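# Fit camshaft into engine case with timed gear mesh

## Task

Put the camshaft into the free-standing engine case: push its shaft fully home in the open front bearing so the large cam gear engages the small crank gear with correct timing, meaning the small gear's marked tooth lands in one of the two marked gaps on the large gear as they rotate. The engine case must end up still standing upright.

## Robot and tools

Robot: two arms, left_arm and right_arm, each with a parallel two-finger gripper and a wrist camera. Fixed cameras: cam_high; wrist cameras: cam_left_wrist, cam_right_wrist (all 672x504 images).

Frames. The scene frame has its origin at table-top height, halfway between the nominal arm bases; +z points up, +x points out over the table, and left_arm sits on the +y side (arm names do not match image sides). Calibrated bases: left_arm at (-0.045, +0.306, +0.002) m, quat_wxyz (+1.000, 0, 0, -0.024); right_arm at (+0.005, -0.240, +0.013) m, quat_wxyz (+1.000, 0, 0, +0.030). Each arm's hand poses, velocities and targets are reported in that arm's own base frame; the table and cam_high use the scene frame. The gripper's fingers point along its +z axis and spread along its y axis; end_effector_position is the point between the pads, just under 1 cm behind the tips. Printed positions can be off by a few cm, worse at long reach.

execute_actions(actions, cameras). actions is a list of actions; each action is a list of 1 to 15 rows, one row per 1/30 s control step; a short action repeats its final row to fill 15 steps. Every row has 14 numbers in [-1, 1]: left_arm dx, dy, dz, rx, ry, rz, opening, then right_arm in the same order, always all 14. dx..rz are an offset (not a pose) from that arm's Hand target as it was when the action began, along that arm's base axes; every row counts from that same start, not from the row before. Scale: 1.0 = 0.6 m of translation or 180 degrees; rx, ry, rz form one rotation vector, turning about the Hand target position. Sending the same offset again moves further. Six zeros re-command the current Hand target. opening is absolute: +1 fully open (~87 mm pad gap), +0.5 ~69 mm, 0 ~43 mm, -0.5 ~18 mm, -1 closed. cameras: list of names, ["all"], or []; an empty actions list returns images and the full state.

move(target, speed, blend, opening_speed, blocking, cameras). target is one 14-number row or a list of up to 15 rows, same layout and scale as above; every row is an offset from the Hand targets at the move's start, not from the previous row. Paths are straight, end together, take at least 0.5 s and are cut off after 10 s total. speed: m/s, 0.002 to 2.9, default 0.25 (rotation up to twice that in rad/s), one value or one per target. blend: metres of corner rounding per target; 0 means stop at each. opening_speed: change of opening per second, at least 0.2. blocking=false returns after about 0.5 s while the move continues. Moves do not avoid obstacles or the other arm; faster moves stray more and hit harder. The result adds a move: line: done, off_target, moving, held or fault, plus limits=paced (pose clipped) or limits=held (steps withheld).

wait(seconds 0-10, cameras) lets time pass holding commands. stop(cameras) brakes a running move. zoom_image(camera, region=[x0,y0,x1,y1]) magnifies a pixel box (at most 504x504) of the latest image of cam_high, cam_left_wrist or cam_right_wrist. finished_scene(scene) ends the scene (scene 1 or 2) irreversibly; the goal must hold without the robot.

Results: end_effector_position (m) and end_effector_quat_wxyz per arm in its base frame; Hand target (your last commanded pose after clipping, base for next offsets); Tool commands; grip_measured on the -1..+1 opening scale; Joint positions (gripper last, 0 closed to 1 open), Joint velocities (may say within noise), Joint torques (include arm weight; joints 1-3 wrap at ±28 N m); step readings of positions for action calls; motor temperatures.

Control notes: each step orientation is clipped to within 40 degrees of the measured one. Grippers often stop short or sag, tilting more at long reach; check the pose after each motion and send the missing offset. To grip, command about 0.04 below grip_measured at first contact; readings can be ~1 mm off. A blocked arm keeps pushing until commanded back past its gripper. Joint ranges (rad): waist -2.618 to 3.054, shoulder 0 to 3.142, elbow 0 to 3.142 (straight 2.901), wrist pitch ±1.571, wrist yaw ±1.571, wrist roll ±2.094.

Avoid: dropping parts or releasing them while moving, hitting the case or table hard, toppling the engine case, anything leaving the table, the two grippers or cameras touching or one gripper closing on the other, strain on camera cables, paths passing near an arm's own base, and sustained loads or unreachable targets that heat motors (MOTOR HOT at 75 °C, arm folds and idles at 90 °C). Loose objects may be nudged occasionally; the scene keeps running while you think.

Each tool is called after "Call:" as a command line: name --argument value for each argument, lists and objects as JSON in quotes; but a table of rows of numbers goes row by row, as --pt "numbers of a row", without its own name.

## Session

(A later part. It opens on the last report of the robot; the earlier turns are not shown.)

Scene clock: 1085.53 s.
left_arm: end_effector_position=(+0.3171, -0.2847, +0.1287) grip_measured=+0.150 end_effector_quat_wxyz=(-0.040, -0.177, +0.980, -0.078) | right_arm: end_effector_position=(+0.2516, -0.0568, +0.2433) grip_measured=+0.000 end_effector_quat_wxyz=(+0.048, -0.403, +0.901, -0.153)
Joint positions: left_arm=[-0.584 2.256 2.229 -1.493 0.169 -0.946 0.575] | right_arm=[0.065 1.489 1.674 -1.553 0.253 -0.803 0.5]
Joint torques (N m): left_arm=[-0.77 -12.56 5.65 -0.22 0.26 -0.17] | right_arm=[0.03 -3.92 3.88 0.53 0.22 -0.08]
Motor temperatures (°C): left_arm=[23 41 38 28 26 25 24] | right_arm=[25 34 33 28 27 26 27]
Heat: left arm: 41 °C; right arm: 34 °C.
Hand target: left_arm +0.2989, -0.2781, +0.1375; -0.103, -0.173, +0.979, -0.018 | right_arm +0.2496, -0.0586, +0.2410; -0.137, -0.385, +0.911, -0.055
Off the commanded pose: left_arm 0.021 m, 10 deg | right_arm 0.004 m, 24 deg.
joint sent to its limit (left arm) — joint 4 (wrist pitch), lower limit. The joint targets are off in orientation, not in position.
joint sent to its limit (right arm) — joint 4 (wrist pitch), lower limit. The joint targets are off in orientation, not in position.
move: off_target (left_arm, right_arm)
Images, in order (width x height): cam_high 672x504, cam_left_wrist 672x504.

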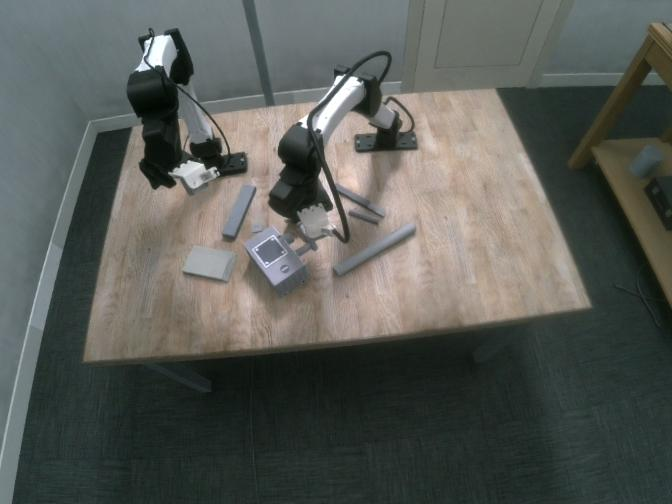

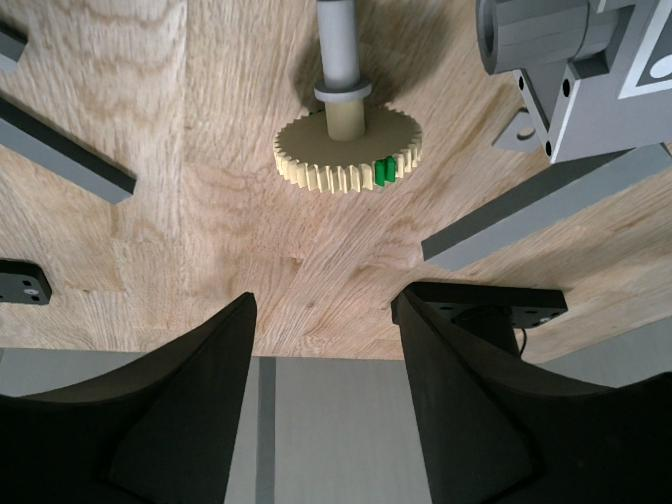

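Call:
move --target '[0.052,-0.028,-0.016,-0.0961,-0.0377,-0.4728,0.15, 0,0,0,0,0,0,0.0]' --speed 0.25 --cameras '["cam_left_wrist","cam_high"]'

Scene clock: 1119.90 s.
left_arm: end_effector_position=(+0.3388, -0.3031, +0.1352) grip_measured=+0.150 end_effector_quat_wxyz=(+0.082, +0.538, +0.831, -0.113) | right_arm: end_effector_position=(+0.2516, -0.0568, +0.2433) grip_measured=+0.000 end_effector_quat_wxyz=(+0.048, -0.403, +0.901, -0.153)
Joint positions: left_arm=[-0.689 2.358 2.471 -1.492 0.205 0.44 0.575] | right_arm=[0.065 1.489 1.674 -1.553 0.253 -0.803 0.5]
Joint torques (N m): left_arm=[-0.75 -9.03 9.01 0.09 0.06 0.03] | right_arm=[0.05 -3.9 3.86 0.53 0.22 -0.08]
Motor temperatures (°C): left_arm=[23 53 38 27 26 25 24] | right_arm=[25 34 33 29 27 26 27]
Heat: left arm: 53 °C; right arm: 34 °C.
Hand target: left_arm +0.3301, -0.2949, +0.1278; -0.058, +0.549, +0.829, -0.087 | right_arm +0.2496, -0.0586, +0.2410; -0.137, -0.385, +0.911, -0.055
Off the commanded pose: left_arm 0.014 m, 16 deg | right_arm 0.004 m, 24 deg.
joint sent to its limit (left arm) — joint 4 (wrist pitch), lower limit. The joint targets are off in orientation, not in position.
joint sent to its limit (right arm) — joint 4 (wrist pitch), lower limit. The joint targets are off in orientation, not in position.
move: off_target (left_arm, right_arm)
Images, in order (width x height): cam_high 672x504, cam_left_wrist 672x504.

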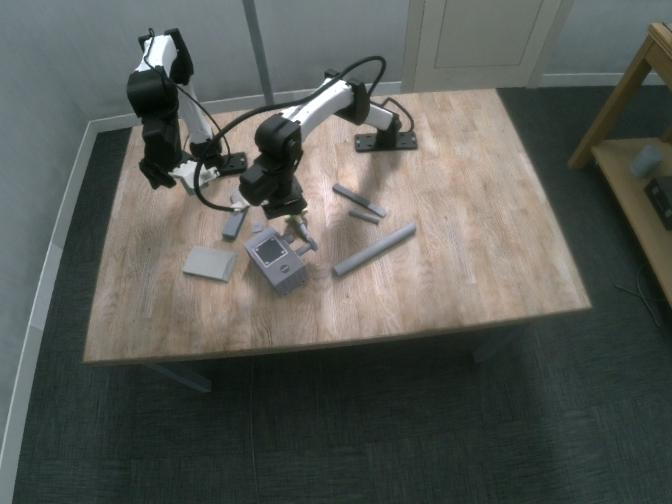

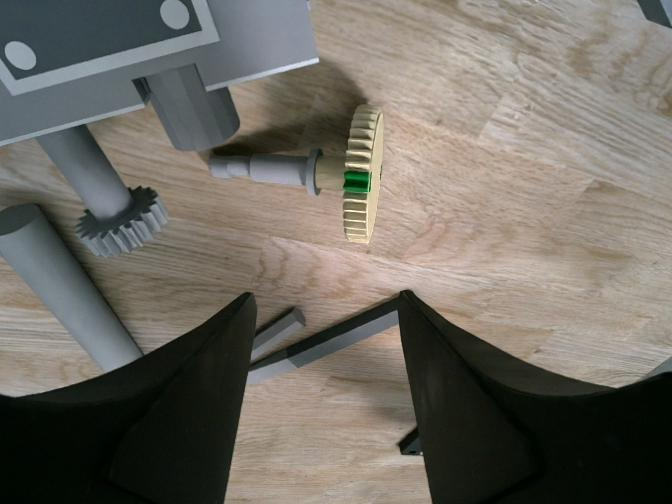

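Call:
move --target '[-0.042,0.0158,-0.0835,0,0,0,0.15, 0,0,0,0,0,0,0.0]' --speed 0.12 --cameras '["cam_left_wrist"]'

Scene clock: 1144.07 s.
left_arm: end_effector_position=(+0.3192, -0.2988, +0.0893) grip_measured=+0.150 end_effector_quat_wxyz=(+0.007, +0.546, +0.831, -0.103) | right_arm: end_effector_position=(+0.2516, -0.0568, +0.2433) grip_measured=+0.000 end_effector_quat_wxyz=(+0.048, -0.403, +0.901, -0.153)
Joint positions: left_arm=[-0.712 2.413 2.376 -1.492 0.203 0.446 0.575] | right_arm=[0.065 1.489 1.674 -1.553 0.253 -0.803 0.5]
Joint torques (N m): left_arm=[-0.8 -9.55 5.82 -0.24 0.05 0.04] | right_arm=[0.05 -3.9 3.86 0.54 0.22 -0.08]
Heat: left arm: 50 °C; right arm: 33 °C.
Hand target: left_arm +0.3050, -0.2854, +0.0778; -0.058, +0.549, +0.829, -0.087 | right_arm +0.2496, -0.0586, +0.2410; -0.137, -0.385, +0.911, -0.055
Off the commanded pose: left_arm 0.023 m, 8 deg | right_arm 0.004 m, 24 deg.
joint sent to its limit (left arm) — joint 4 (wrist pitch), lower limit. The joint targets still meet the commanded pose.
joint sent to its limit (right arm) — joint 4 (wrist pitch), lower limit. The joint targets are off in orientation, not in position.
move: off_target (left_arm, right_arm)
Images, in order (width x height): cam_left_wrist 672x504.

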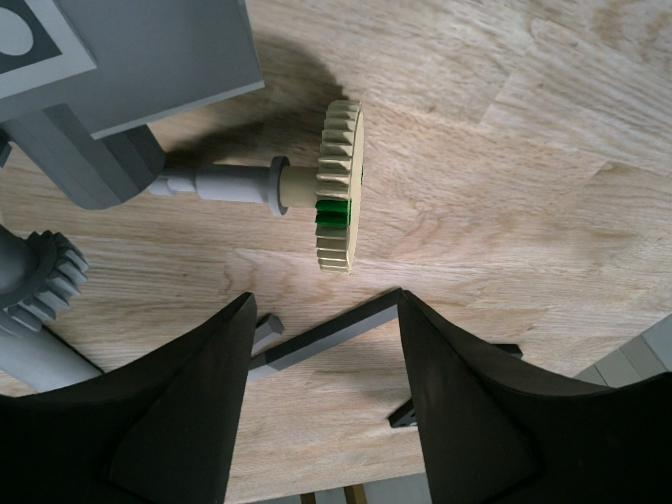

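Call:
move --target '[-0.008,-0.008,-0.04,0,0,0,0.15, 0,0,0,0,0,0,0.0]' --speed 0.08 --cameras '["cam_left_wrist"]'

Call:
zoom_image --camera "cam_left_wrist" --region '[180, 100, 460, 340]'

Scene clock: 1156.00 s.
left_arm: end_effector_position=(+0.3051, -0.2954, +0.0659) grip_measured=+0.150 end_effector_quat_wxyz=(-0.035, +0.549, +0.830, -0.097) | right_arm: end_effector_position=(+0.2516, -0.0568, +0.2433) grip_measured=+0.000 end_effector_quat_wxyz=(+0.048, -0.403, +0.901, -0.153)
Joint positions: left_arm=[-0.728 2.44 2.318 -1.49 0.203 0.446 0.575] | right_arm=[0.065 1.489 1.674 -1.553 0.253 -0.803 0.5]
Joint torques (N m): left_arm=[-0.72 -9.7 5.75 0.15 0.07 -0.06] | right_arm=[0.03 -3.9 3.88 0.54 0.22 -0.09]
Heat: left arm: 49 °C; right arm: 33 °C.
Hand target: left_arm +0.3001, -0.2903, +0.0538; -0.058, +0.549, +0.829, -0.087 | right_arm +0.2496, -0.0586, +0.2410; -0.137, -0.385, +0.911, -0.055
Off the commanded pose: left_arm 0.014 m, 3 deg | right_arm 0.004 m, 24 deg.
joint sent to its limit (right arm) — joint 4 (wrist pitch), lower limit. The joint targets are off in orientation, not in position.
move: off_target (left_arm, right_arm)
Images, in order (width x height): cam_left_wrist 672x504.

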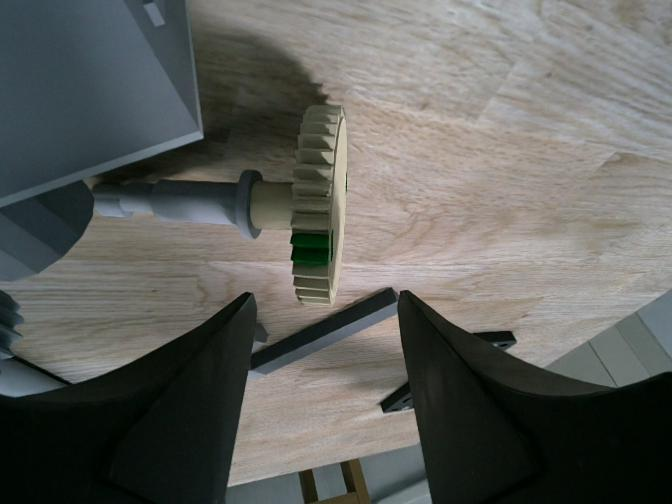

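Scaled by 1.800 from the camera's 672x504 image, which has a finer 960x720 frame.

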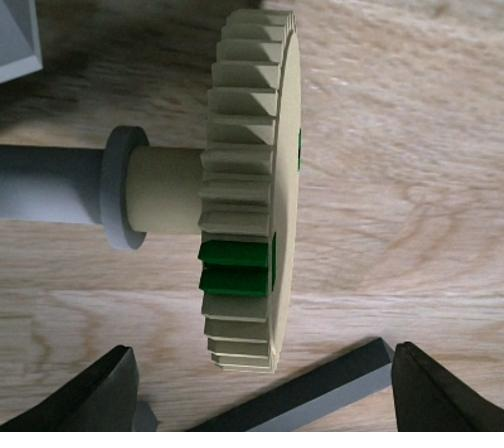

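Call:
move --target '[0.013,-0.0168,-0.006,0,0,0,0.15, 0,0,0,0,0,0,0.0]' --speed 0.06 --cameras '["cam_left_wrist"]'

Call:
zoom_image --camera "cam_left_wrist" --region '[180, 100, 460, 340]'

Scene clock: 1165.97 s.
left_arm: end_effector_position=(+0.3185, -0.3090, +0.0557) grip_measured=+0.150 end_effector_quat_wxyz=(-0.020, +0.551, +0.828, -0.099) | right_arm: end_effector_position=(+0.2516, -0.0568, +0.2433) grip_measured=+0.000 end_effector_quat_wxyz=(+0.048, -0.403, +0.901, -0.153)
Joint positions: left_arm=[-0.73 2.52 2.429 -1.492 0.203 0.446 0.575] | right_arm=[0.065 1.489 1.674 -1.553 0.253 -0.803 0.5]
Joint torques (N m): left_arm=[-0.91 -9.73 8.98 -0.35 0.07 -0.11] | right_arm=[0.01 -3.92 3.88 0.55 0.22 -0.09]
Motor temperatures (°C): left_arm=[23 48 39 27 26 25 24] | right_arm=[25 33 33 29 27 26 27]
Heat: left arm: 48 °C; right arm: 33 °C.
Hand target: left_arm +0.3080, -0.3003, +0.0501; -0.058, +0.549, +0.829, -0.087 | right_arm +0.2496, -0.0586, +0.2410; -0.137, -0.385, +0.911, -0.055
Off the commanded pose: left_arm 0.015 m, 5 deg | right_arm 0.004 m, 24 deg.
joint sent to its limit (left arm) — joint 4 (wrist pitch), lower limit. The joint targets still meet the commanded pose.
joint sent to its limit (right arm) — joint 4 (wrist pitch), lower limit. The joint targets are off in orientation, not in position.
move: off_target (left_arm, right_arm)
Images, in order (width x height): cam_left_wrist 672x504.

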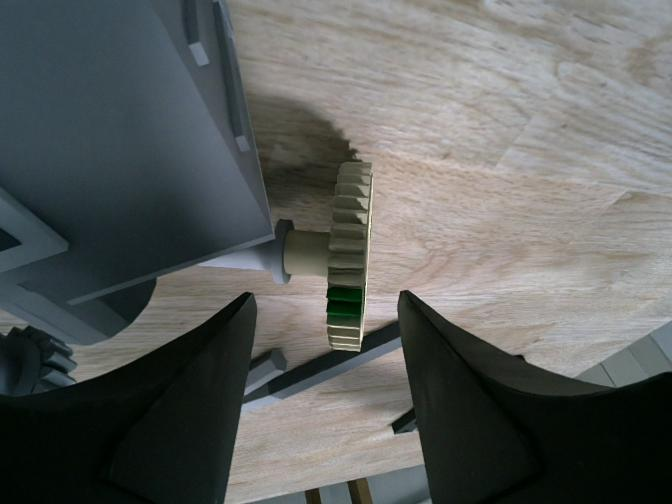

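Scaled by 1.800 from the camera's 672x504 image, which has a finer 960x720 frame.

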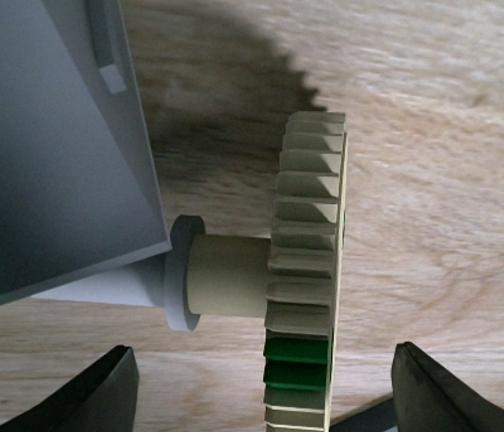

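Call:
move --target '[-0.017,-0.007,0.003,0,0,0,0.15, 0,0,0,0,0,0,0.0]' --speed 0.05 --cameras '["cam_left_wrist"]'

Scene clock: 1176.37 s.
left_arm: end_effector_position=(+0.3088, -0.3148, +0.0534) grip_measured=+0.150 end_effector_quat_wxyz=(-0.028, +0.553, +0.827, -0.098) | right_arm: end_effector_position=(+0.2517, -0.0569, +0.2433) grip_measured=+0.000 end_effector_quat_wxyz=(+0.048, -0.404, +0.901, -0.154)
Joint positions: left_arm=[-0.753 2.52 2.417 -1.492 0.203 0.429 0.575] | right_arm=[0.065 1.489 1.674 -1.553 0.254 -0.804 0.5]
Joint torques (N m): left_arm=[-0.66 -11.97 5.61 -0.17 0.09 -0.12] | right_arm=[0.05 -3.89 3.86 0.53 0.22 -0.08]
Heat: left arm: 49 °C; right arm: 33 °C.
Hand target: left_arm +0.2978, -0.3044, +0.0519; -0.058, +0.549, +0.829, -0.087 | right_arm +0.2496, -0.0586, +0.2410; -0.137, -0.385, +0.911, -0.055
Off the commanded pose: left_arm 0.015 m, 4 deg | right_arm 0.004 m, 24 deg.
joint sent to its limit (right arm) — joint 4 (wrist pitch), lower limit. The joint targets are off in orientation, not in position.
move: off_target (left_arm, right_arm)
Images, in order (width x height): cam_left_wrist 672x504.

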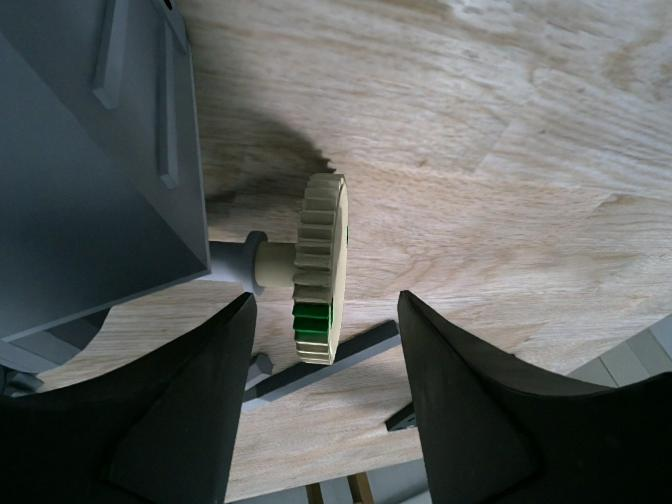

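Call:
move --target '[0,0,0,0,0,0,-1, 0,0,0,0,0,0,0.0]' --opening_speed 0.4 --cameras '["cam_left_wrist"]'

Scene clock: 1191.93 s.
left_arm: end_effector_position=(+0.3088, -0.3147, +0.0534) grip_measured=-0.625 end_effector_quat_wxyz=(-0.028, +0.552, +0.828, -0.097) | right_arm: end_effector_position=(+0.2517, -0.0569, +0.2433) grip_measured=+0.000 end_effector_quat_wxyz=(+0.048, -0.404, +0.901, -0.154)
Joint positions: left_arm=[-0.753 2.52 2.417 -1.492 0.201 0.425 0.187] | right_arm=[0.065 1.489 1.674 -1.553 0.254 -0.804 0.5]
Joint torques (N m): left_arm=[-0.65 -11.97 5.63 -0.17 0.11 -0.11] | right_arm=[0.03 -3.9 3.88 0.54 0.21 -0.08]
Motor temperatures (°C): left_arm=[23 54 40 27 26 25 24] | right_arm=[25 33 33 29 27 26 27]
Heat: left arm: 54 °C; right arm: 33 °C.
Hand target: left_arm +0.2978, -0.3044, +0.0519; -0.058, +0.549, +0.829, -0.087 | right_arm +0.2496, -0.0586, +0.2410; -0.137, -0.385, +0.911, -0.055
Off the commanded pose: left_arm 0.015 m, 4 deg | right_arm 0.004 m, 24 deg.
joint sent to its limit (right arm) — joint 4 (wrist pitch), lower limit. The joint targets are off in orientation, not in position.
move: off_target (left_arm, right_arm)
Images, in order (width x height): cam_left_wrist 672x504.

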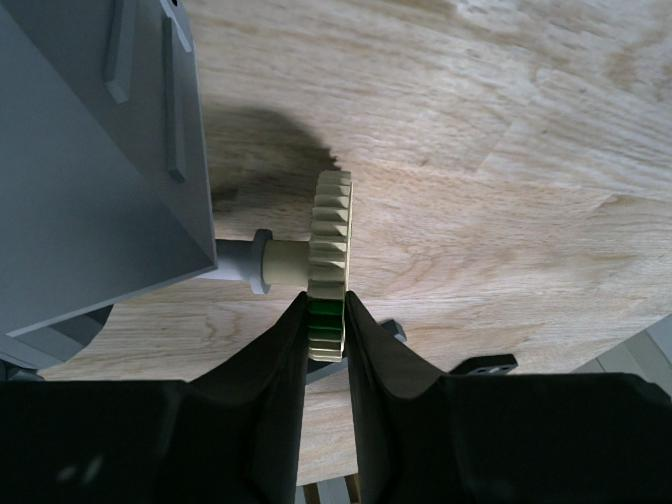

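Call:
move --pt "0 0 0.03 0 0 0 -1 0 0 0 0 0 0 0.0" --pt "-0.06 -0.025 0.05 0 0 0 -1 0 0 0 0 0 0 0.0" --pt "-0.09 -0.03 0.18 0 0 0 -1 0 0 0 0 0 0 0.0" --speed '[0.05,0.08,0.15]' --blend '[0.005,0.02,0]' --cameras '["cam_left_wrist","cam_high"]'

Scene clock: 1228.80 s.
left_arm: end_effector_position=(+0.2763, -0.3318, +0.0577) grip_measured=-0.638 end_effector_quat_wxyz=(-0.039, +0.556, +0.825, -0.093) | right_arm: end_effector_position=(+0.2517, -0.0570, +0.2433) grip_measured=+0.000 end_effector_quat_wxyz=(+0.048, -0.404, +0.900, -0.154)
Joint positions: left_arm=[-0.829 2.479 2.354 -1.48 0.199 0.361 0.181] | right_arm=[0.065 1.489 1.674 -1.553 0.254 -0.804 0.5]
Joint torques (N m): left_arm=[-0.05 -11.84 7.01 0.18 0.2 -0.05] | right_arm=[0.03 -3.89 3.85 0.54 0.22 -0.07]
Motor temperatures (°C): left_arm=[23 59 39 26 26 25 25] | right_arm=[25 32 33 29 27 26 27]
Heat: left arm: 59 °C; right arm: 33 °C.
Hand target: left_arm +0.2753, -0.3290, +0.0579; -0.045, +0.555, +0.826, -0.091 (not the last commanded pose) | right_arm +0.2496, -0.0586, +0.2410; -0.137, -0.385, +0.911, -0.055
Off the commanded pose: left_arm 0.108 m, 2 deg | right_arm 0.004 m, 24 deg.
joint sent to its limit (right arm) — joint 4 (wrist pitch), lower limit. The joint targets are off in orientation, not in position.
move: held (left_arm; a check stopped the path), off_target (right_arm); path passed 1 of 3 targets; limits=held
pose unreachable (left arm): on one or more control steps of this call, first in action 0 (counted from 0), this arm could not follow its commanded pose, so it was not sent that pose on those steps. It may still have moved: this result reports where it is.
cause: moving toward the commanded pose would bring a part of the arm too close to another arm (this arm's wrist (the part past joint 4) and the right arm's wrist camera, along the way the arms are being sent, or toward where that arm still pushes).
Images, in order (width x height): cam_high 672x504, cam_left_wrist 672x504.

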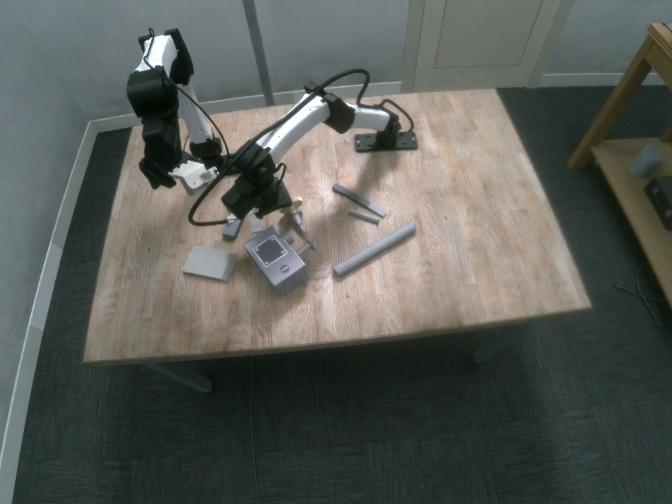

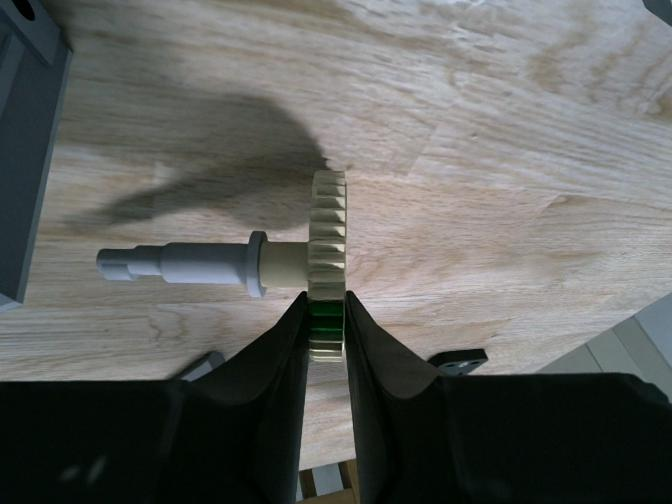

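Call:
move --pt "0 0 0 0 0 0 -1 -0.05 -0.27 0.0 0 0 0 0.0" --speed 0.25

Call:
move --pt "-0.03 -0.005 0.15 0 0 0 -1 0 0 0 0 0 0 0.0" --pt "-0.12 -0.005 0.15 -0.0498 0.036 0.0693 -1 0 0 0 0 0 0 0.0" --speed '[0.15,0.2]' --blend '[0.02,0]' --cameras '["cam_left_wrist","cam_high"]'

Scene clock: 1235.00 s.
left_arm: end_effector_position=(+0.2765, -0.3320, +0.0576) grip_measured=-0.638 end_effector_quat_wxyz=(-0.039, +0.556, +0.825, -0.093) | right_arm: end_effector_position=(+0.2172, -0.2180, +0.2334) grip_measured=+0.000 end_effector_quat_wxyz=(-0.089, -0.399, +0.901, -0.143)
Joint positions: left_arm=[-0.829 2.479 2.354 -1.479 0.199 0.361 0.181] | right_arm=[-0.479 1.641 1.74 -1.553 0.319 -1.332 0.5]
Joint torques (N m): left_arm=[-0.03 -11.84 7.01 0.17 0.22 -0.05] | right_arm=[0.12 -5.44 6.74 0.36 0.23 -0.08]
Motor temperatures (°C): left_arm=[23 57 39 26 26 25 25] | right_arm=[25 32 33 29 27 26 27]
Heat: left arm: 57 °C; right arm: 33 °C.
Hand target: left_arm +0.2752, -0.3289, +0.0580; -0.045, +0.555, +0.826, -0.091 | right_arm +0.2196, -0.2207, +0.2410; -0.137, -0.384, +0.911, -0.055
Off the commanded pose: left_arm 0.003 m, 1 deg | right_arm 0.008 m, 12 deg.
joint sent to its limit (right arm) — joint 4 (wrist pitch), lower limit. The joint targets are off in orientation, not in position.
move: off_target (right_arm)

Scene clock: 1237.17 s.
left_arm: end_effector_position=(+0.2121, -0.3326, +0.1322) grip_measured=-0.638 end_effector_quat_wxyz=(-0.043, +0.460, +0.869, -0.178) | right_arm: end_effector_position=(+0.2172, -0.2181, +0.2335) grip_measured=+0.000 end_effector_quat_wxyz=(-0.089, -0.399, +0.901, -0.144)
Joint positions: left_arm=[-0.855 2.18 2.113 -1.454 0.365 0.11 0.181] | right_arm=[-0.479 1.641 1.74 -1.553 0.319 -1.332 0.5]
Joint torques (N m): left_arm=[-0.88 -13.75 5.96 0.39 0.55 -0.16] | right_arm=[0.13 -5.44 6.75 0.36 0.23 -0.09]
Motor temperatures (°C): left_arm=[23 57 39 26 26 25 25] | right_arm=[25 32 33 29 27 26 27]
Heat: left arm: 57 °C; right arm: 33 °C.
Hand target: left_arm +0.2033, -0.3319, +0.1478; -0.038, +0.458, +0.867, -0.191 | right_arm +0.2196, -0.2207, +0.2410; -0.137, -0.384, +0.911, -0.055
Off the commanded pose: left_arm 0.018 m, 2 deg | right_arm 0.008 m, 12 deg.
joint sent to its limit (right arm) — joint 4 (wrist pitch), lower limit. The joint targets are off in orientation, not in position.
move: off_target (left_arm, right_arm)
Images, in order (width x height): cam_high 672x504, cam_left_wrist 672x504.

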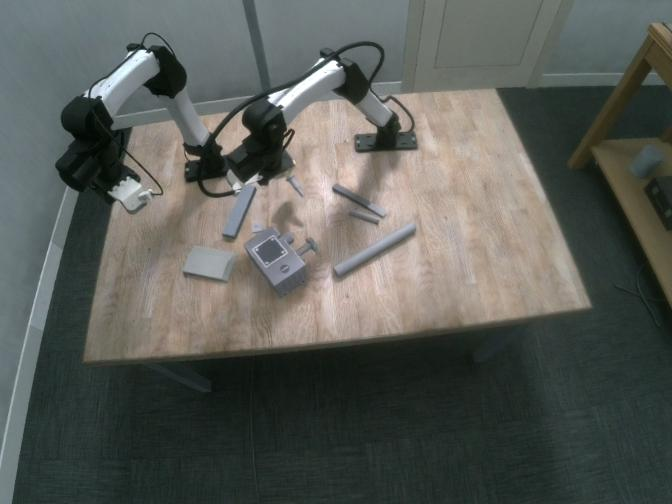

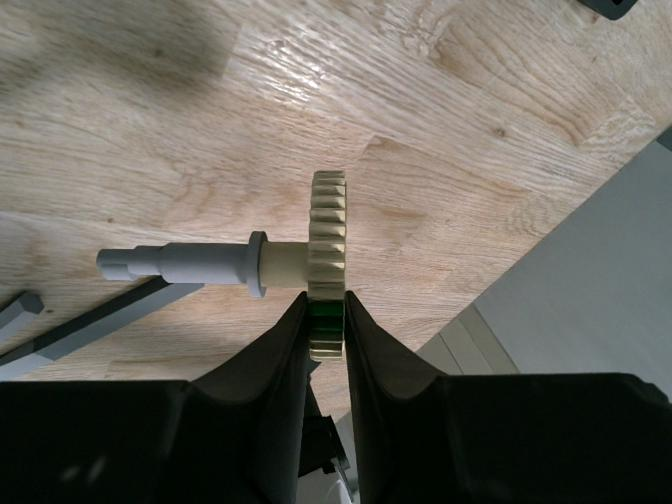

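Call:
move --pt "0 0 -0.13 0 0 0 -1 0 0 0 0 0 0 0.0" --speed 0.12 --cameras '["cam_left_wrist"]'

Scene clock: 1259.77 s.
left_arm: end_effector_position=(+0.2083, -0.3291, +0.0554) grip_measured=-0.640 end_effector_quat_wxyz=(-0.048, +0.457, +0.870, -0.177) | right_arm: end_effector_position=(+0.2172, -0.2181, +0.2335) grip_measured=+0.000 end_effector_quat_wxyz=(-0.089, -0.399, +0.901, -0.144)
Joint positions: left_arm=[-0.855 2.162 1.777 -1.146 0.367 0.105 0.18] | right_arm=[-0.479 1.641 1.74 -1.553 0.319 -1.332 0.5]
Joint torques (N m): left_arm=[-0.88 -13.61 5.91 0.49 0.54 -0.11] | right_arm=[0.12 -5.42 6.74 0.36 0.23 -0.09]
Motor temperatures (°C): left_arm=[23 57 39 26 26 25 26] | right_arm=[25 33 34 28 27 26 27]
Heat: left arm: 57 °C; right arm: 34 °C.
Hand target: left_arm +0.2033, -0.3319, +0.0698; -0.038, +0.458, +0.867, -0.191 | right_arm +0.2196, -0.2207, +0.2410; -0.137, -0.384, +0.911, -0.055
Off the commanded pose: left_arm 0.016 m, 2 deg | right_arm 0.008 m, 12 deg.
joint sent to its limit (right arm) — joint 4 (wrist pitch), lower limit. The joint targets are off in orientation, not in position.
move: off_target (left_arm, right_arm)
Images, in order (width x height): cam_left_wrist 672x504.

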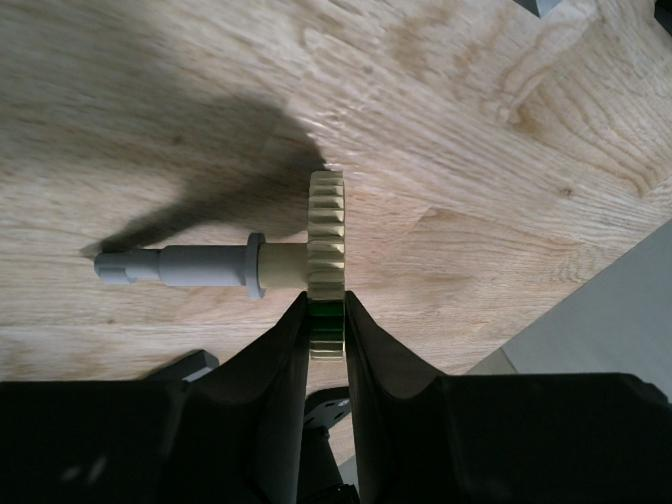

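Call:
move --pt "0 0 -0.008 0 0 0 -1 0 0 0 0 0 0 0.0" --speed 0.03

Call:
move --pt "0 0 -0.006 0 0 0 -1 0 0 0 0 0 0 0.0" --speed 0.03 --cameras '["cam_left_wrist"]'

Scene clock: 1273.63 s.
left_arm: end_effector_position=(+0.2085, -0.3294, +0.0547) grip_measured=-0.641 end_effector_quat_wxyz=(-0.045, +0.457, +0.870, -0.178) | right_arm: end_effector_position=(+0.2172, -0.2181, +0.2335) grip_measured=+0.000 end_effector_quat_wxyz=(-0.089, -0.399, +0.901, -0.144)
Joint positions: left_arm=[-0.855 2.157 1.767 -1.133 0.367 0.103 0.18] | right_arm=[-0.479 1.641 1.74 -1.553 0.319 -1.332 0.5]
Joint torques (N m): left_arm=[-0.9 -12.97 5.59 0.56 0.53 -0.11] | right_arm=[0.13 -5.45 6.72 0.36 0.24 -0.1]
Motor temperatures (°C): left_arm=[23 61 39 26 26 25 26] | right_arm=[25 33 34 28 27 26 27]
Heat: left arm: 61 °C; right arm: 34 °C.
Hand target: left_arm +0.2033, -0.3319, +0.0651; -0.038, +0.458, +0.867, -0.191 | right_arm +0.2196, -0.2207, +0.2410; -0.137, -0.384, +0.911, -0.055
Off the commanded pose: left_arm 0.012 m, 2 deg | right_arm 0.008 m, 12 deg.
joint sent to its limit (right arm) — joint 4 (wrist pitch), lower limit. The joint targets are off in orientation, not in position.
move: off_target (left_arm, right_arm)

Scene clock: 1274.33 s.
left_arm: end_effector_position=(+0.2081, -0.3295, +0.0541) grip_measured=-0.641 end_effector_quat_wxyz=(-0.044, +0.456, +0.870, -0.179) | right_arm: end_effector_position=(+0.2172, -0.2181, +0.2335) grip_measured=+0.000 end_effector_quat_wxyz=(-0.089, -0.399, +0.901, -0.144)
Joint positions: left_arm=[-0.855 2.153 1.758 -1.125 0.368 0.101 0.18] | right_arm=[-0.479 1.641 1.74 -1.553 0.319 -1.332 0.5]
Joint torques (N m): left_arm=[-0.87 -12.45 5.34 0.62 0.53 -0.09] | right_arm=[0.1 -5.42 6.74 0.36 0.23 -0.09]
Motor temperatures (°C): left_arm=[23 61 39 26 26 25 26] | right_arm=[25 33 34 28 27 26 27]
Heat: left arm: 61 °C; right arm: 34 °C.
Hand target: left_arm +0.2033, -0.3319, +0.0615; -0.038, +0.458, +0.867, -0.191 | right_arm +0.2196, -0.2207, +0.2410; -0.137, -0.384, +0.911, -0.055
Off the commanded pose: left_arm 0.009 m, 2 deg | right_arm 0.008 m, 12 deg.
joint sent to its limit (right arm) — joint 4 (wrist pitch), lower limit. The joint targets are off in orientation, not in position.
move: off_target (right_arm)
Images, in order (width x height): cam_left_wrist 672x504.

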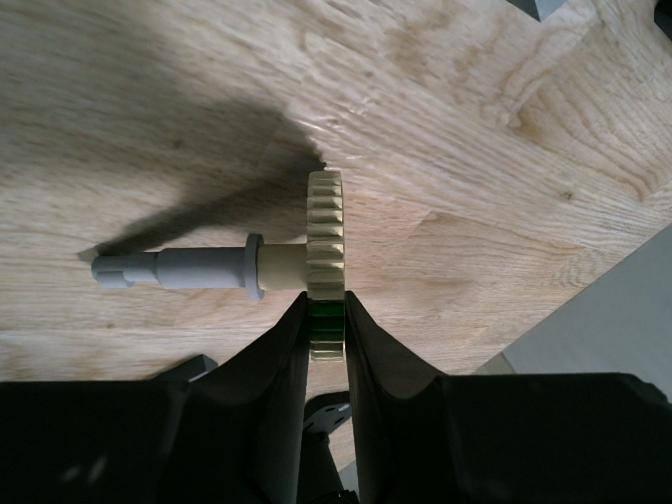

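Call:
move --pt "0 0 -0.008 0 0 0 -1 0 0 0 0 0 0 0.0" --speed 0.03

Call:
move --pt "0 0 -0.006 0 0 0 -1 0 0 0 0 0 0 0.0" --speed 0.03 --cameras '["cam_left_wrist"]'

Scene clock: 1279.43 s.
left_arm: end_effector_position=(+0.2076, -0.3296, +0.0533) grip_measured=-0.641 end_effector_quat_wxyz=(-0.042, +0.456, +0.870, -0.180) | right_arm: end_effector_position=(+0.2172, -0.2181, +0.2335) grip_measured=+0.000 end_effector_quat_wxyz=(-0.089, -0.399, +0.901, -0.144)
Joint positions: left_arm=[-0.856 2.148 1.747 -1.114 0.368 0.1 0.18] | right_arm=[-0.479 1.641 1.74 -1.553 0.319 -1.332 0.5]
Joint torques (N m): left_arm=[-0.81 -11.74 5.04 0.71 0.52 -0.08] | right_arm=[0.12 -5.41 6.74 0.36 0.24 -0.1]
Motor temperatures (°C): left_arm=[23 60 38 26 26 25 26] | right_arm=[25 33 35 28 27 26 27]
Heat: left arm: 60 °C; right arm: 35 °C.
Hand target: left_arm +0.2033, -0.3319, +0.0567; -0.038, +0.458, +0.867, -0.191 | right_arm +0.2196, -0.2207, +0.2410; -0.137, -0.384, +0.911, -0.055
Off the commanded pose: left_arm 0.006 m, 1 deg | right_arm 0.008 m, 12 deg.
joint sent to its limit (right arm) — joint 4 (wrist pitch), lower limit. The joint targets are off in orientation, not in position.
move: off_target (right_arm)

Scene clock: 1280.13 s.
left_arm: end_effector_position=(+0.2073, -0.3295, +0.0533) grip_measured=-0.641 end_effector_quat_wxyz=(-0.041, +0.456, +0.870, -0.182) | right_arm: end_effector_position=(+0.2172, -0.2181, +0.2335) grip_measured=+0.000 end_effector_quat_wxyz=(-0.089, -0.399, +0.901, -0.144)
Joint positions: left_arm=[-0.856 2.143 1.74 -1.108 0.37 0.099 0.18] | right_arm=[-0.479 1.641 1.74 -1.553 0.319 -1.332 0.5]
Joint torques (N m): left_arm=[-0.81 -11.14 4.75 0.78 0.5 -0.07] | right_arm=[0.16 -5.45 6.72 0.36 0.23 -0.1]
Motor temperatures (°C): left_arm=[23 60 38 26 26 25 26] | right_arm=[25 33 35 28 27 26 27]
Heat: left arm: 60 °C; right arm: 35 °C.
Hand target: left_arm +0.2033, -0.3319, +0.0531; -0.038, +0.458, +0.867, -0.191 | right_arm +0.2196, -0.2207, +0.2410; -0.137, -0.384, +0.911, -0.055
Off the commanded pose: left_arm 0.005 m, 1 deg | right_arm 0.008 m, 12 deg.
joint sent to its limit (right arm) — joint 4 (wrist pitch), lower limit. The joint targets are off in orientation, not in position.
move: off_target (right_arm)
Images, in order (width x height): cam_left_wrist 672x504.

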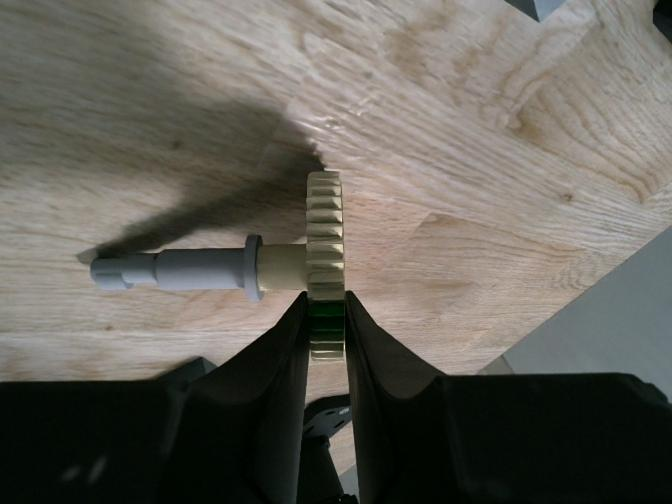

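Call:
move --pt "0 0 0.003 0 0 0 -0.5 0 0 0 0 0 0 0.0" --opening_speed 0.2

Call:
move --pt "0 0 0.0 0 0 0 0.1 0 0 0 0 0 0 0.0" --opening_speed 0.3 --cameras '["cam_left_wrist"]'

Scene clock: 1288.00 s.
left_arm: end_effector_position=(+0.2083, -0.3320, +0.0517) grip_measured=-0.500 end_effector_quat_wxyz=(-0.036, +0.457, +0.869, -0.186) | right_arm: end_effector_position=(+0.2172, -0.2181, +0.2335) grip_measured=+0.000 end_effector_quat_wxyz=(-0.089, -0.399, +0.901, -0.144)
Joint positions: left_arm=[-0.856 2.143 1.733 -1.089 0.375 0.099 0.25] | right_arm=[-0.479 1.641 1.74 -1.553 0.319 -1.332 0.5]
Joint torques (N m): left_arm=[-0.8 -11.26 5.82 0.54 0.44 -0.08] | right_arm=[0.13 -5.41 6.75 0.35 0.24 -0.1]
Motor temperatures (°C): left_arm=[23 59 38 26 26 25 26] | right_arm=[25 33 35 28 27 26 27]
Heat: left arm: 59 °C; right arm: 35 °C.
Hand target: left_arm +0.2032, -0.3319, +0.0549; -0.038, +0.458, +0.867, -0.191 | right_arm +0.2196, -0.2207, +0.2410; -0.137, -0.384, +0.911, -0.055
Off the commanded pose: left_arm 0.006 m, 1 deg | right_arm 0.008 m, 12 deg.
joint sent to its limit (right arm) — joint 4 (wrist pitch), lower limit. The joint targets are off in orientation, not in position.
move: off_target (right_arm)

Scene clock: 1290.20 s.
left_arm: end_effector_position=(+0.2083, -0.3320, +0.0517) grip_measured=+0.100 end_effector_quat_wxyz=(-0.036, +0.457, +0.869, -0.186) | right_arm: end_effector_position=(+0.2172, -0.2181, +0.2335) grip_measured=+0.000 end_effector_quat_wxyz=(-0.089, -0.399, +0.901, -0.144)
Joint positions: left_arm=[-0.856 2.143 1.733 -1.089 0.375 0.099 0.55] | right_arm=[-0.479 1.641 1.74 -1.553 0.319 -1.332 0.5]
Joint torques (N m): left_arm=[-0.8 -11.28 5.81 0.54 0.45 -0.08] | right_arm=[0.12 -5.42 6.74 0.36 0.24 -0.09]
Motor temperatures (°C): left_arm=[23 59 38 26 26 25 26] | right_arm=[25 33 35 28 27 26 27]
Heat: left arm: 59 °C; right arm: 35 °C.
Hand target: left_arm +0.2032, -0.3319, +0.0549; -0.038, +0.458, +0.867, -0.191 | right_arm +0.2196, -0.2207, +0.2410; -0.137, -0.384, +0.911, -0.055
Off the commanded pose: left_arm 0.006 m, 1 deg | right_arm 0.008 m, 12 deg.
joint sent to its limit (right arm) — joint 4 (wrist pitch), lower limit. The joint targets are off in orientation, not in position.
move: off_target (right_arm)
Images, in order (width x height): cam_left_wrist 672x504.

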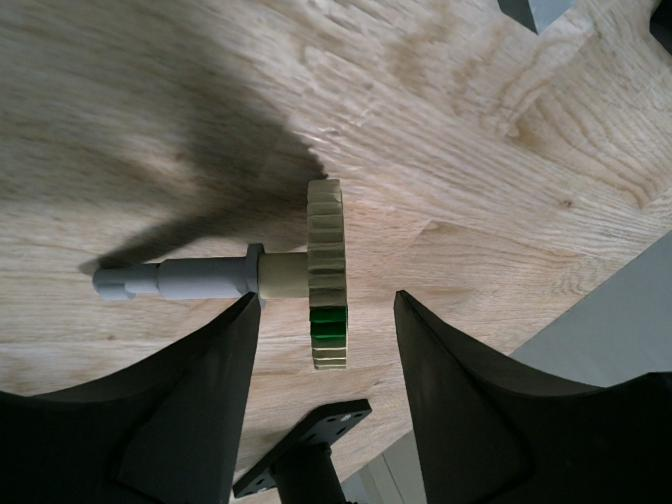

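Call:
move --pt "0.005 0.005 0.06 0 0 0 0.1 0 0 0 0 0 0 0.0" --pt "0.02 0.02 0.17 0 0 0 0.1 0 0 0 0 0 0 0.0" --pt "0.035 0.0415 0.17 0.1464 0.0601 0.4754 0.2 0 0 0 0 0 0 0.0" --pt "0.035 0.0415 0.06 0.1464 0.0601 0.4754 0.2 0 0 0 0 0 0 0.0" --speed '[0.05,0.15,0.3,0.15]' --blend '[0.005,0.02,0.02,0]' --cameras '["cam_left_wrist","cam_high"]'

Call:
zoom_image --camera "cam_left_wrist" --region '[200, 40, 480, 280]'

Scene clock: 1318.80 s.
left_arm: end_effector_position=(+0.2231, -0.3128, +0.0843) grip_measured=+0.200 end_effector_quat_wxyz=(-0.077, -0.276, +0.958, -0.019) | right_arm: end_effector_position=(+0.2172, -0.2181, +0.2335) grip_measured=+0.000 end_effector_quat_wxyz=(-0.089, -0.399, +0.901, -0.144)
Joint positions: left_arm=[-0.776 2.073 1.754 -1.295 0.153 -1.335 0.6] | right_arm=[-0.479 1.641 1.74 -1.553 0.319 -1.332 0.5]
Joint torques (N m): left_arm=[0.29 -11.85 5.52 0.18 -0.14 -0.17] | right_arm=[0.1 -5.44 6.72 0.36 0.24 -0.1]
Motor temperatures (°C): left_arm=[23 58 38 26 26 25 25] | right_arm=[25 33 36 28 27 26 27]
Heat: left arm: 58 °C; right arm: 36 °C.
Hand target: left_arm +0.2243, -0.3070, +0.0909; -0.067, -0.283, +0.956, -0.020 | right_arm +0.2196, -0.2207, +0.2410; -0.137, -0.384, +0.911, -0.055
Off the commanded pose: left_arm 0.009 m, 1 deg | right_arm 0.008 m, 12 deg.
joint sent to its limit (right arm) — joint 4 (wrist pitch), lower limit. The joint targets are off in orientation, not in position.
move: off_target (right_arm); blend cut to 0 m at target 3; target 3's new opening was sent with left_arm's hand 0.023 m and 3 deg from that target
Images, in order (width x height): cam_high 672x504, cam_left_wrist 672x504.

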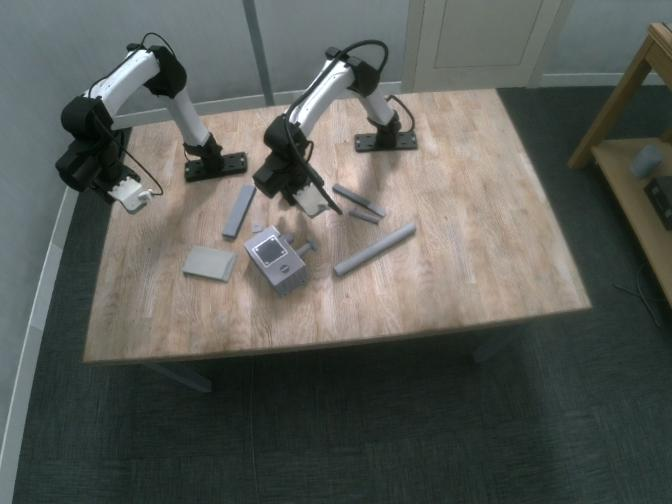

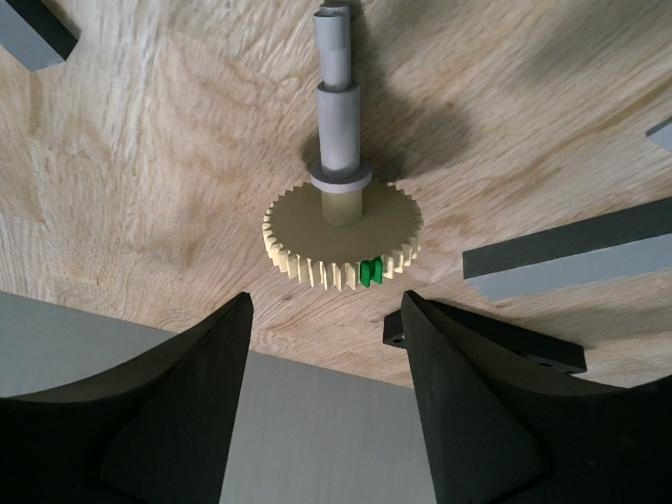

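Scaled by 1.800 from the camera's 672x504 image, which has a finer 960x720 frame.

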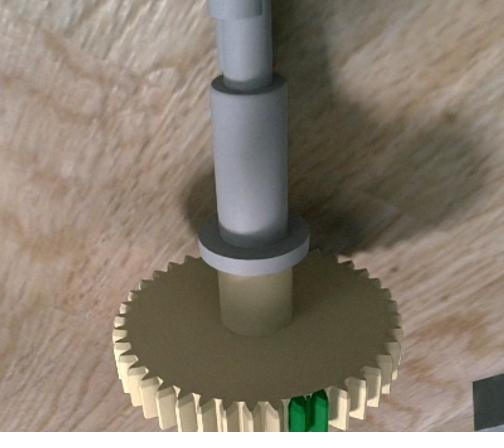

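Call:
move --pt "0.0202 0.0018 0.0 0 0 0 0.2 0 0 0 0 0 0 0.0" --pt "0.011 -0.0035 -0.0685 0 0 0 0.2 0 0 0 0 0 0 0.0" --speed 0.08 --cameras '["cam_left_wrist"]'

Call:
zoom_image --camera "cam_left_wrist" --region '[190, 120, 470, 360]'

Scene clock: 1338.70 s.
left_arm: end_effector_position=(+0.2344, -0.3130, +0.0595) grip_measured=+0.200 end_effector_quat_wxyz=(-0.066, -0.281, +0.957, -0.038) | right_arm: end_effector_position=(+0.2172, -0.2181, +0.2335) grip_measured=+0.000 end_effector_quat_wxyz=(-0.089, -0.399, +0.901, -0.144)
Joint positions: left_arm=[-0.757 2.073 1.658 -1.156 0.152 -1.329 0.6] | right_arm=[-0.479 1.641 1.74 -1.553 0.319 -1.332 0.5]
Joint torques (N m): left_arm=[-0.83 -8.12 5.74 0.31 -0.13 -0.15] | right_arm=[0.1 -5.41 6.75 0.36 0.23 -0.09]
Motor temperatures (°C): left_arm=[23 56 37 26 26 25 25] | right_arm=[25 33 36 28 27 26 27]
Heat: left arm: 56 °C; right arm: 36 °C.
Hand target: left_arm +0.2309, -0.3090, +0.0498; -0.067, -0.284, +0.956, -0.020 | right_arm +0.2196, -0.2207, +0.2410; -0.137, -0.384, +0.911, -0.055
Off the commanded pose: left_arm 0.011 m, 2 deg | right_arm 0.008 m, 12 deg.
joint sent to its limit (right arm) — joint 4 (wrist pitch), lower limit. The joint targets are off in orientation, not in position.
move: off_target (left_arm, right_arm)
Images, in order (width x height): cam_left_wrist 672x504.

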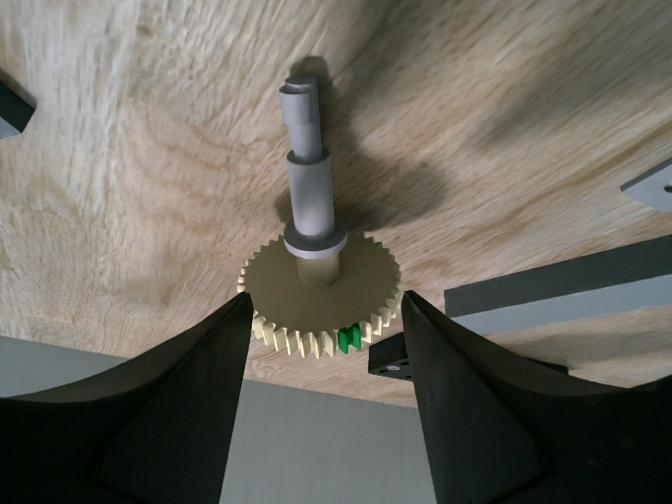

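Scaled by 1.800 from the camera's 672x504 image, which has a finer 960x720 frame.

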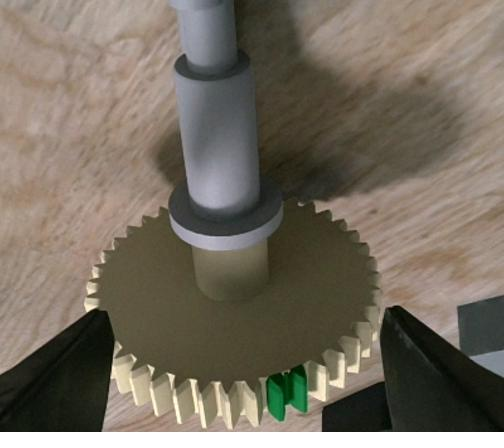

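Call:
move --pt "-0.004 -0.003 -0.0 0.0324 0.0207 -0.0058 0.2 0 0 0 0 0 0 0.0" --speed 0.06 --cameras '["cam_left_wrist"]'

Call:
zoom_image --camera "cam_left_wrist" --region '[190, 120, 470, 360]'

Scene clock: 1354.13 s.
left_arm: end_effector_position=(+0.2304, -0.3137, +0.0547) grip_measured=+0.200 end_effector_quat_wxyz=(-0.082, -0.275, +0.958, +0.017) | right_arm: end_effector_position=(+0.2172, -0.2181, +0.2335) grip_measured=+0.000 end_effector_quat_wxyz=(-0.089, -0.399, +0.901, -0.144)
Joint positions: left_arm=[-0.777 2.181 1.803 -1.304 0.126 -1.329 0.6] | right_arm=[-0.479 1.641 1.74 -1.553 0.319 -1.332 0.5]
Joint torques (N m): left_arm=[-0.84 -7.9 8.79 -0.27 -0.17 -0.19] | right_arm=[0.13 -5.45 6.75 0.35 0.24 -0.1]
Heat: left arm: 52 °C; right arm: 36 °C.
Hand target: left_arm +0.2285, -0.3109, +0.0497; -0.084, -0.279, +0.956, +0.039 | right_arm +0.2196, -0.2207, +0.2410; -0.137, -0.384, +0.911, -0.055
Off the commanded pose: left_arm 0.006 m, 3 deg | right_arm 0.008 m, 12 deg.
joint sent to its limit (right arm) — joint 4 (wrist pitch), lower limit. The joint targets are off in orientation, not in position.
move: off_target (left_arm, right_arm)
Images, in order (width x height): cam_left_wrist 672x504.

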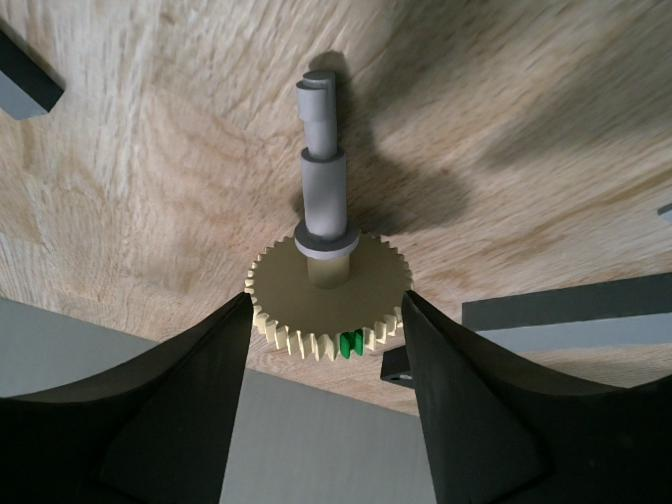

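Scaled by 1.800 from the camera's 672x504 image, which has a finer 960x720 frame.

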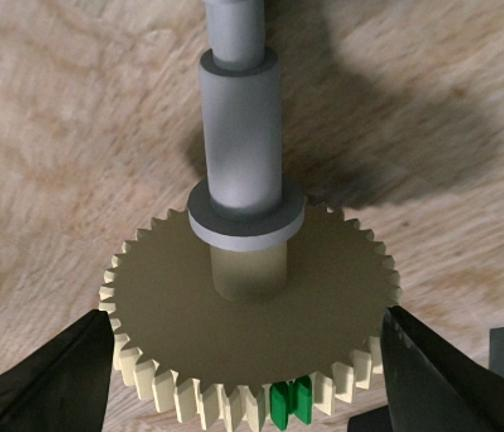

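Call:
move --pt "-0.006 0 -0.04 0 0 0 0.2 0 0 0 0 0 0 0.0" --pt "-0.011 0 -0.072 0 0 0 0.2 0 0 0 0 0 0 0.0" --speed 0.05 --cameras '["cam_left_wrist"]'

Call:
zoom_image --camera "cam_left_wrist" --region '[190, 150, 470, 430]'

Scene clock: 1364.77 s.
left_arm: end_effector_position=(+0.2265, -0.3157, +0.0186) grip_measured=+0.200 end_effector_quat_wxyz=(-0.081, -0.275, +0.958, +0.017) | right_arm: end_effector_position=(+0.2172, -0.2181, +0.2335) grip_measured=+0.000 end_effector_quat_wxyz=(-0.089, -0.399, +0.901, -0.144)
Joint positions: left_arm=[-0.787 2.205 1.695 -1.171 0.126 -1.339 0.6] | right_arm=[-0.479 1.641 1.74 -1.553 0.319 -1.332 0.5]
Joint torques (N m): left_arm=[-0.85 -8.13 5.52 0.07 -0.14 -0.21] | right_arm=[0.12 -5.44 6.74 0.36 0.24 -0.1]
Motor temperatures (°C): left_arm=[23 51 37 25 26 25 25] | right_arm=[25 32 36 28 27 26 27]
Heat: left arm: 51 °C; right arm: 36 °C.
Hand target: left_arm +0.2219, -0.3109, +0.0066; -0.084, -0.278, +0.956, +0.039 | right_arm +0.2196, -0.2207, +0.2410; -0.137, -0.384, +0.911, -0.055
Off the commanded pose: left_arm 0.014 m, 3 deg | right_arm 0.008 m, 12 deg.
joint sent to its limit (right arm) — joint 4 (wrist pitch), lower limit. The joint targets are off in orientation, not in position.
move: off_target (left_arm, right_arm)
Images, in order (width x height): cam_left_wrist 672x504.

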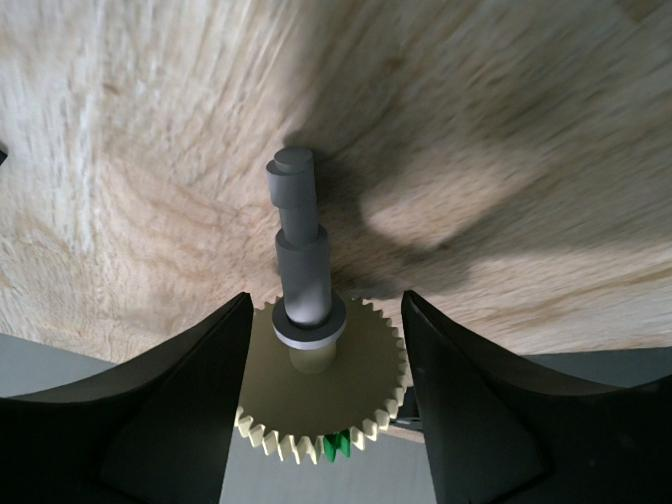

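Scaled by 1.800 from the camera's 672x504 image, which has a finer 960x720 frame.

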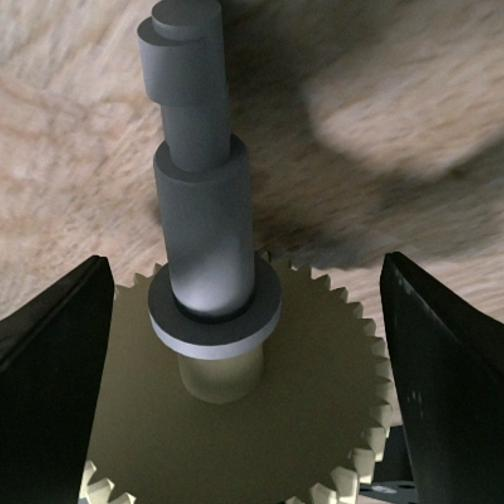

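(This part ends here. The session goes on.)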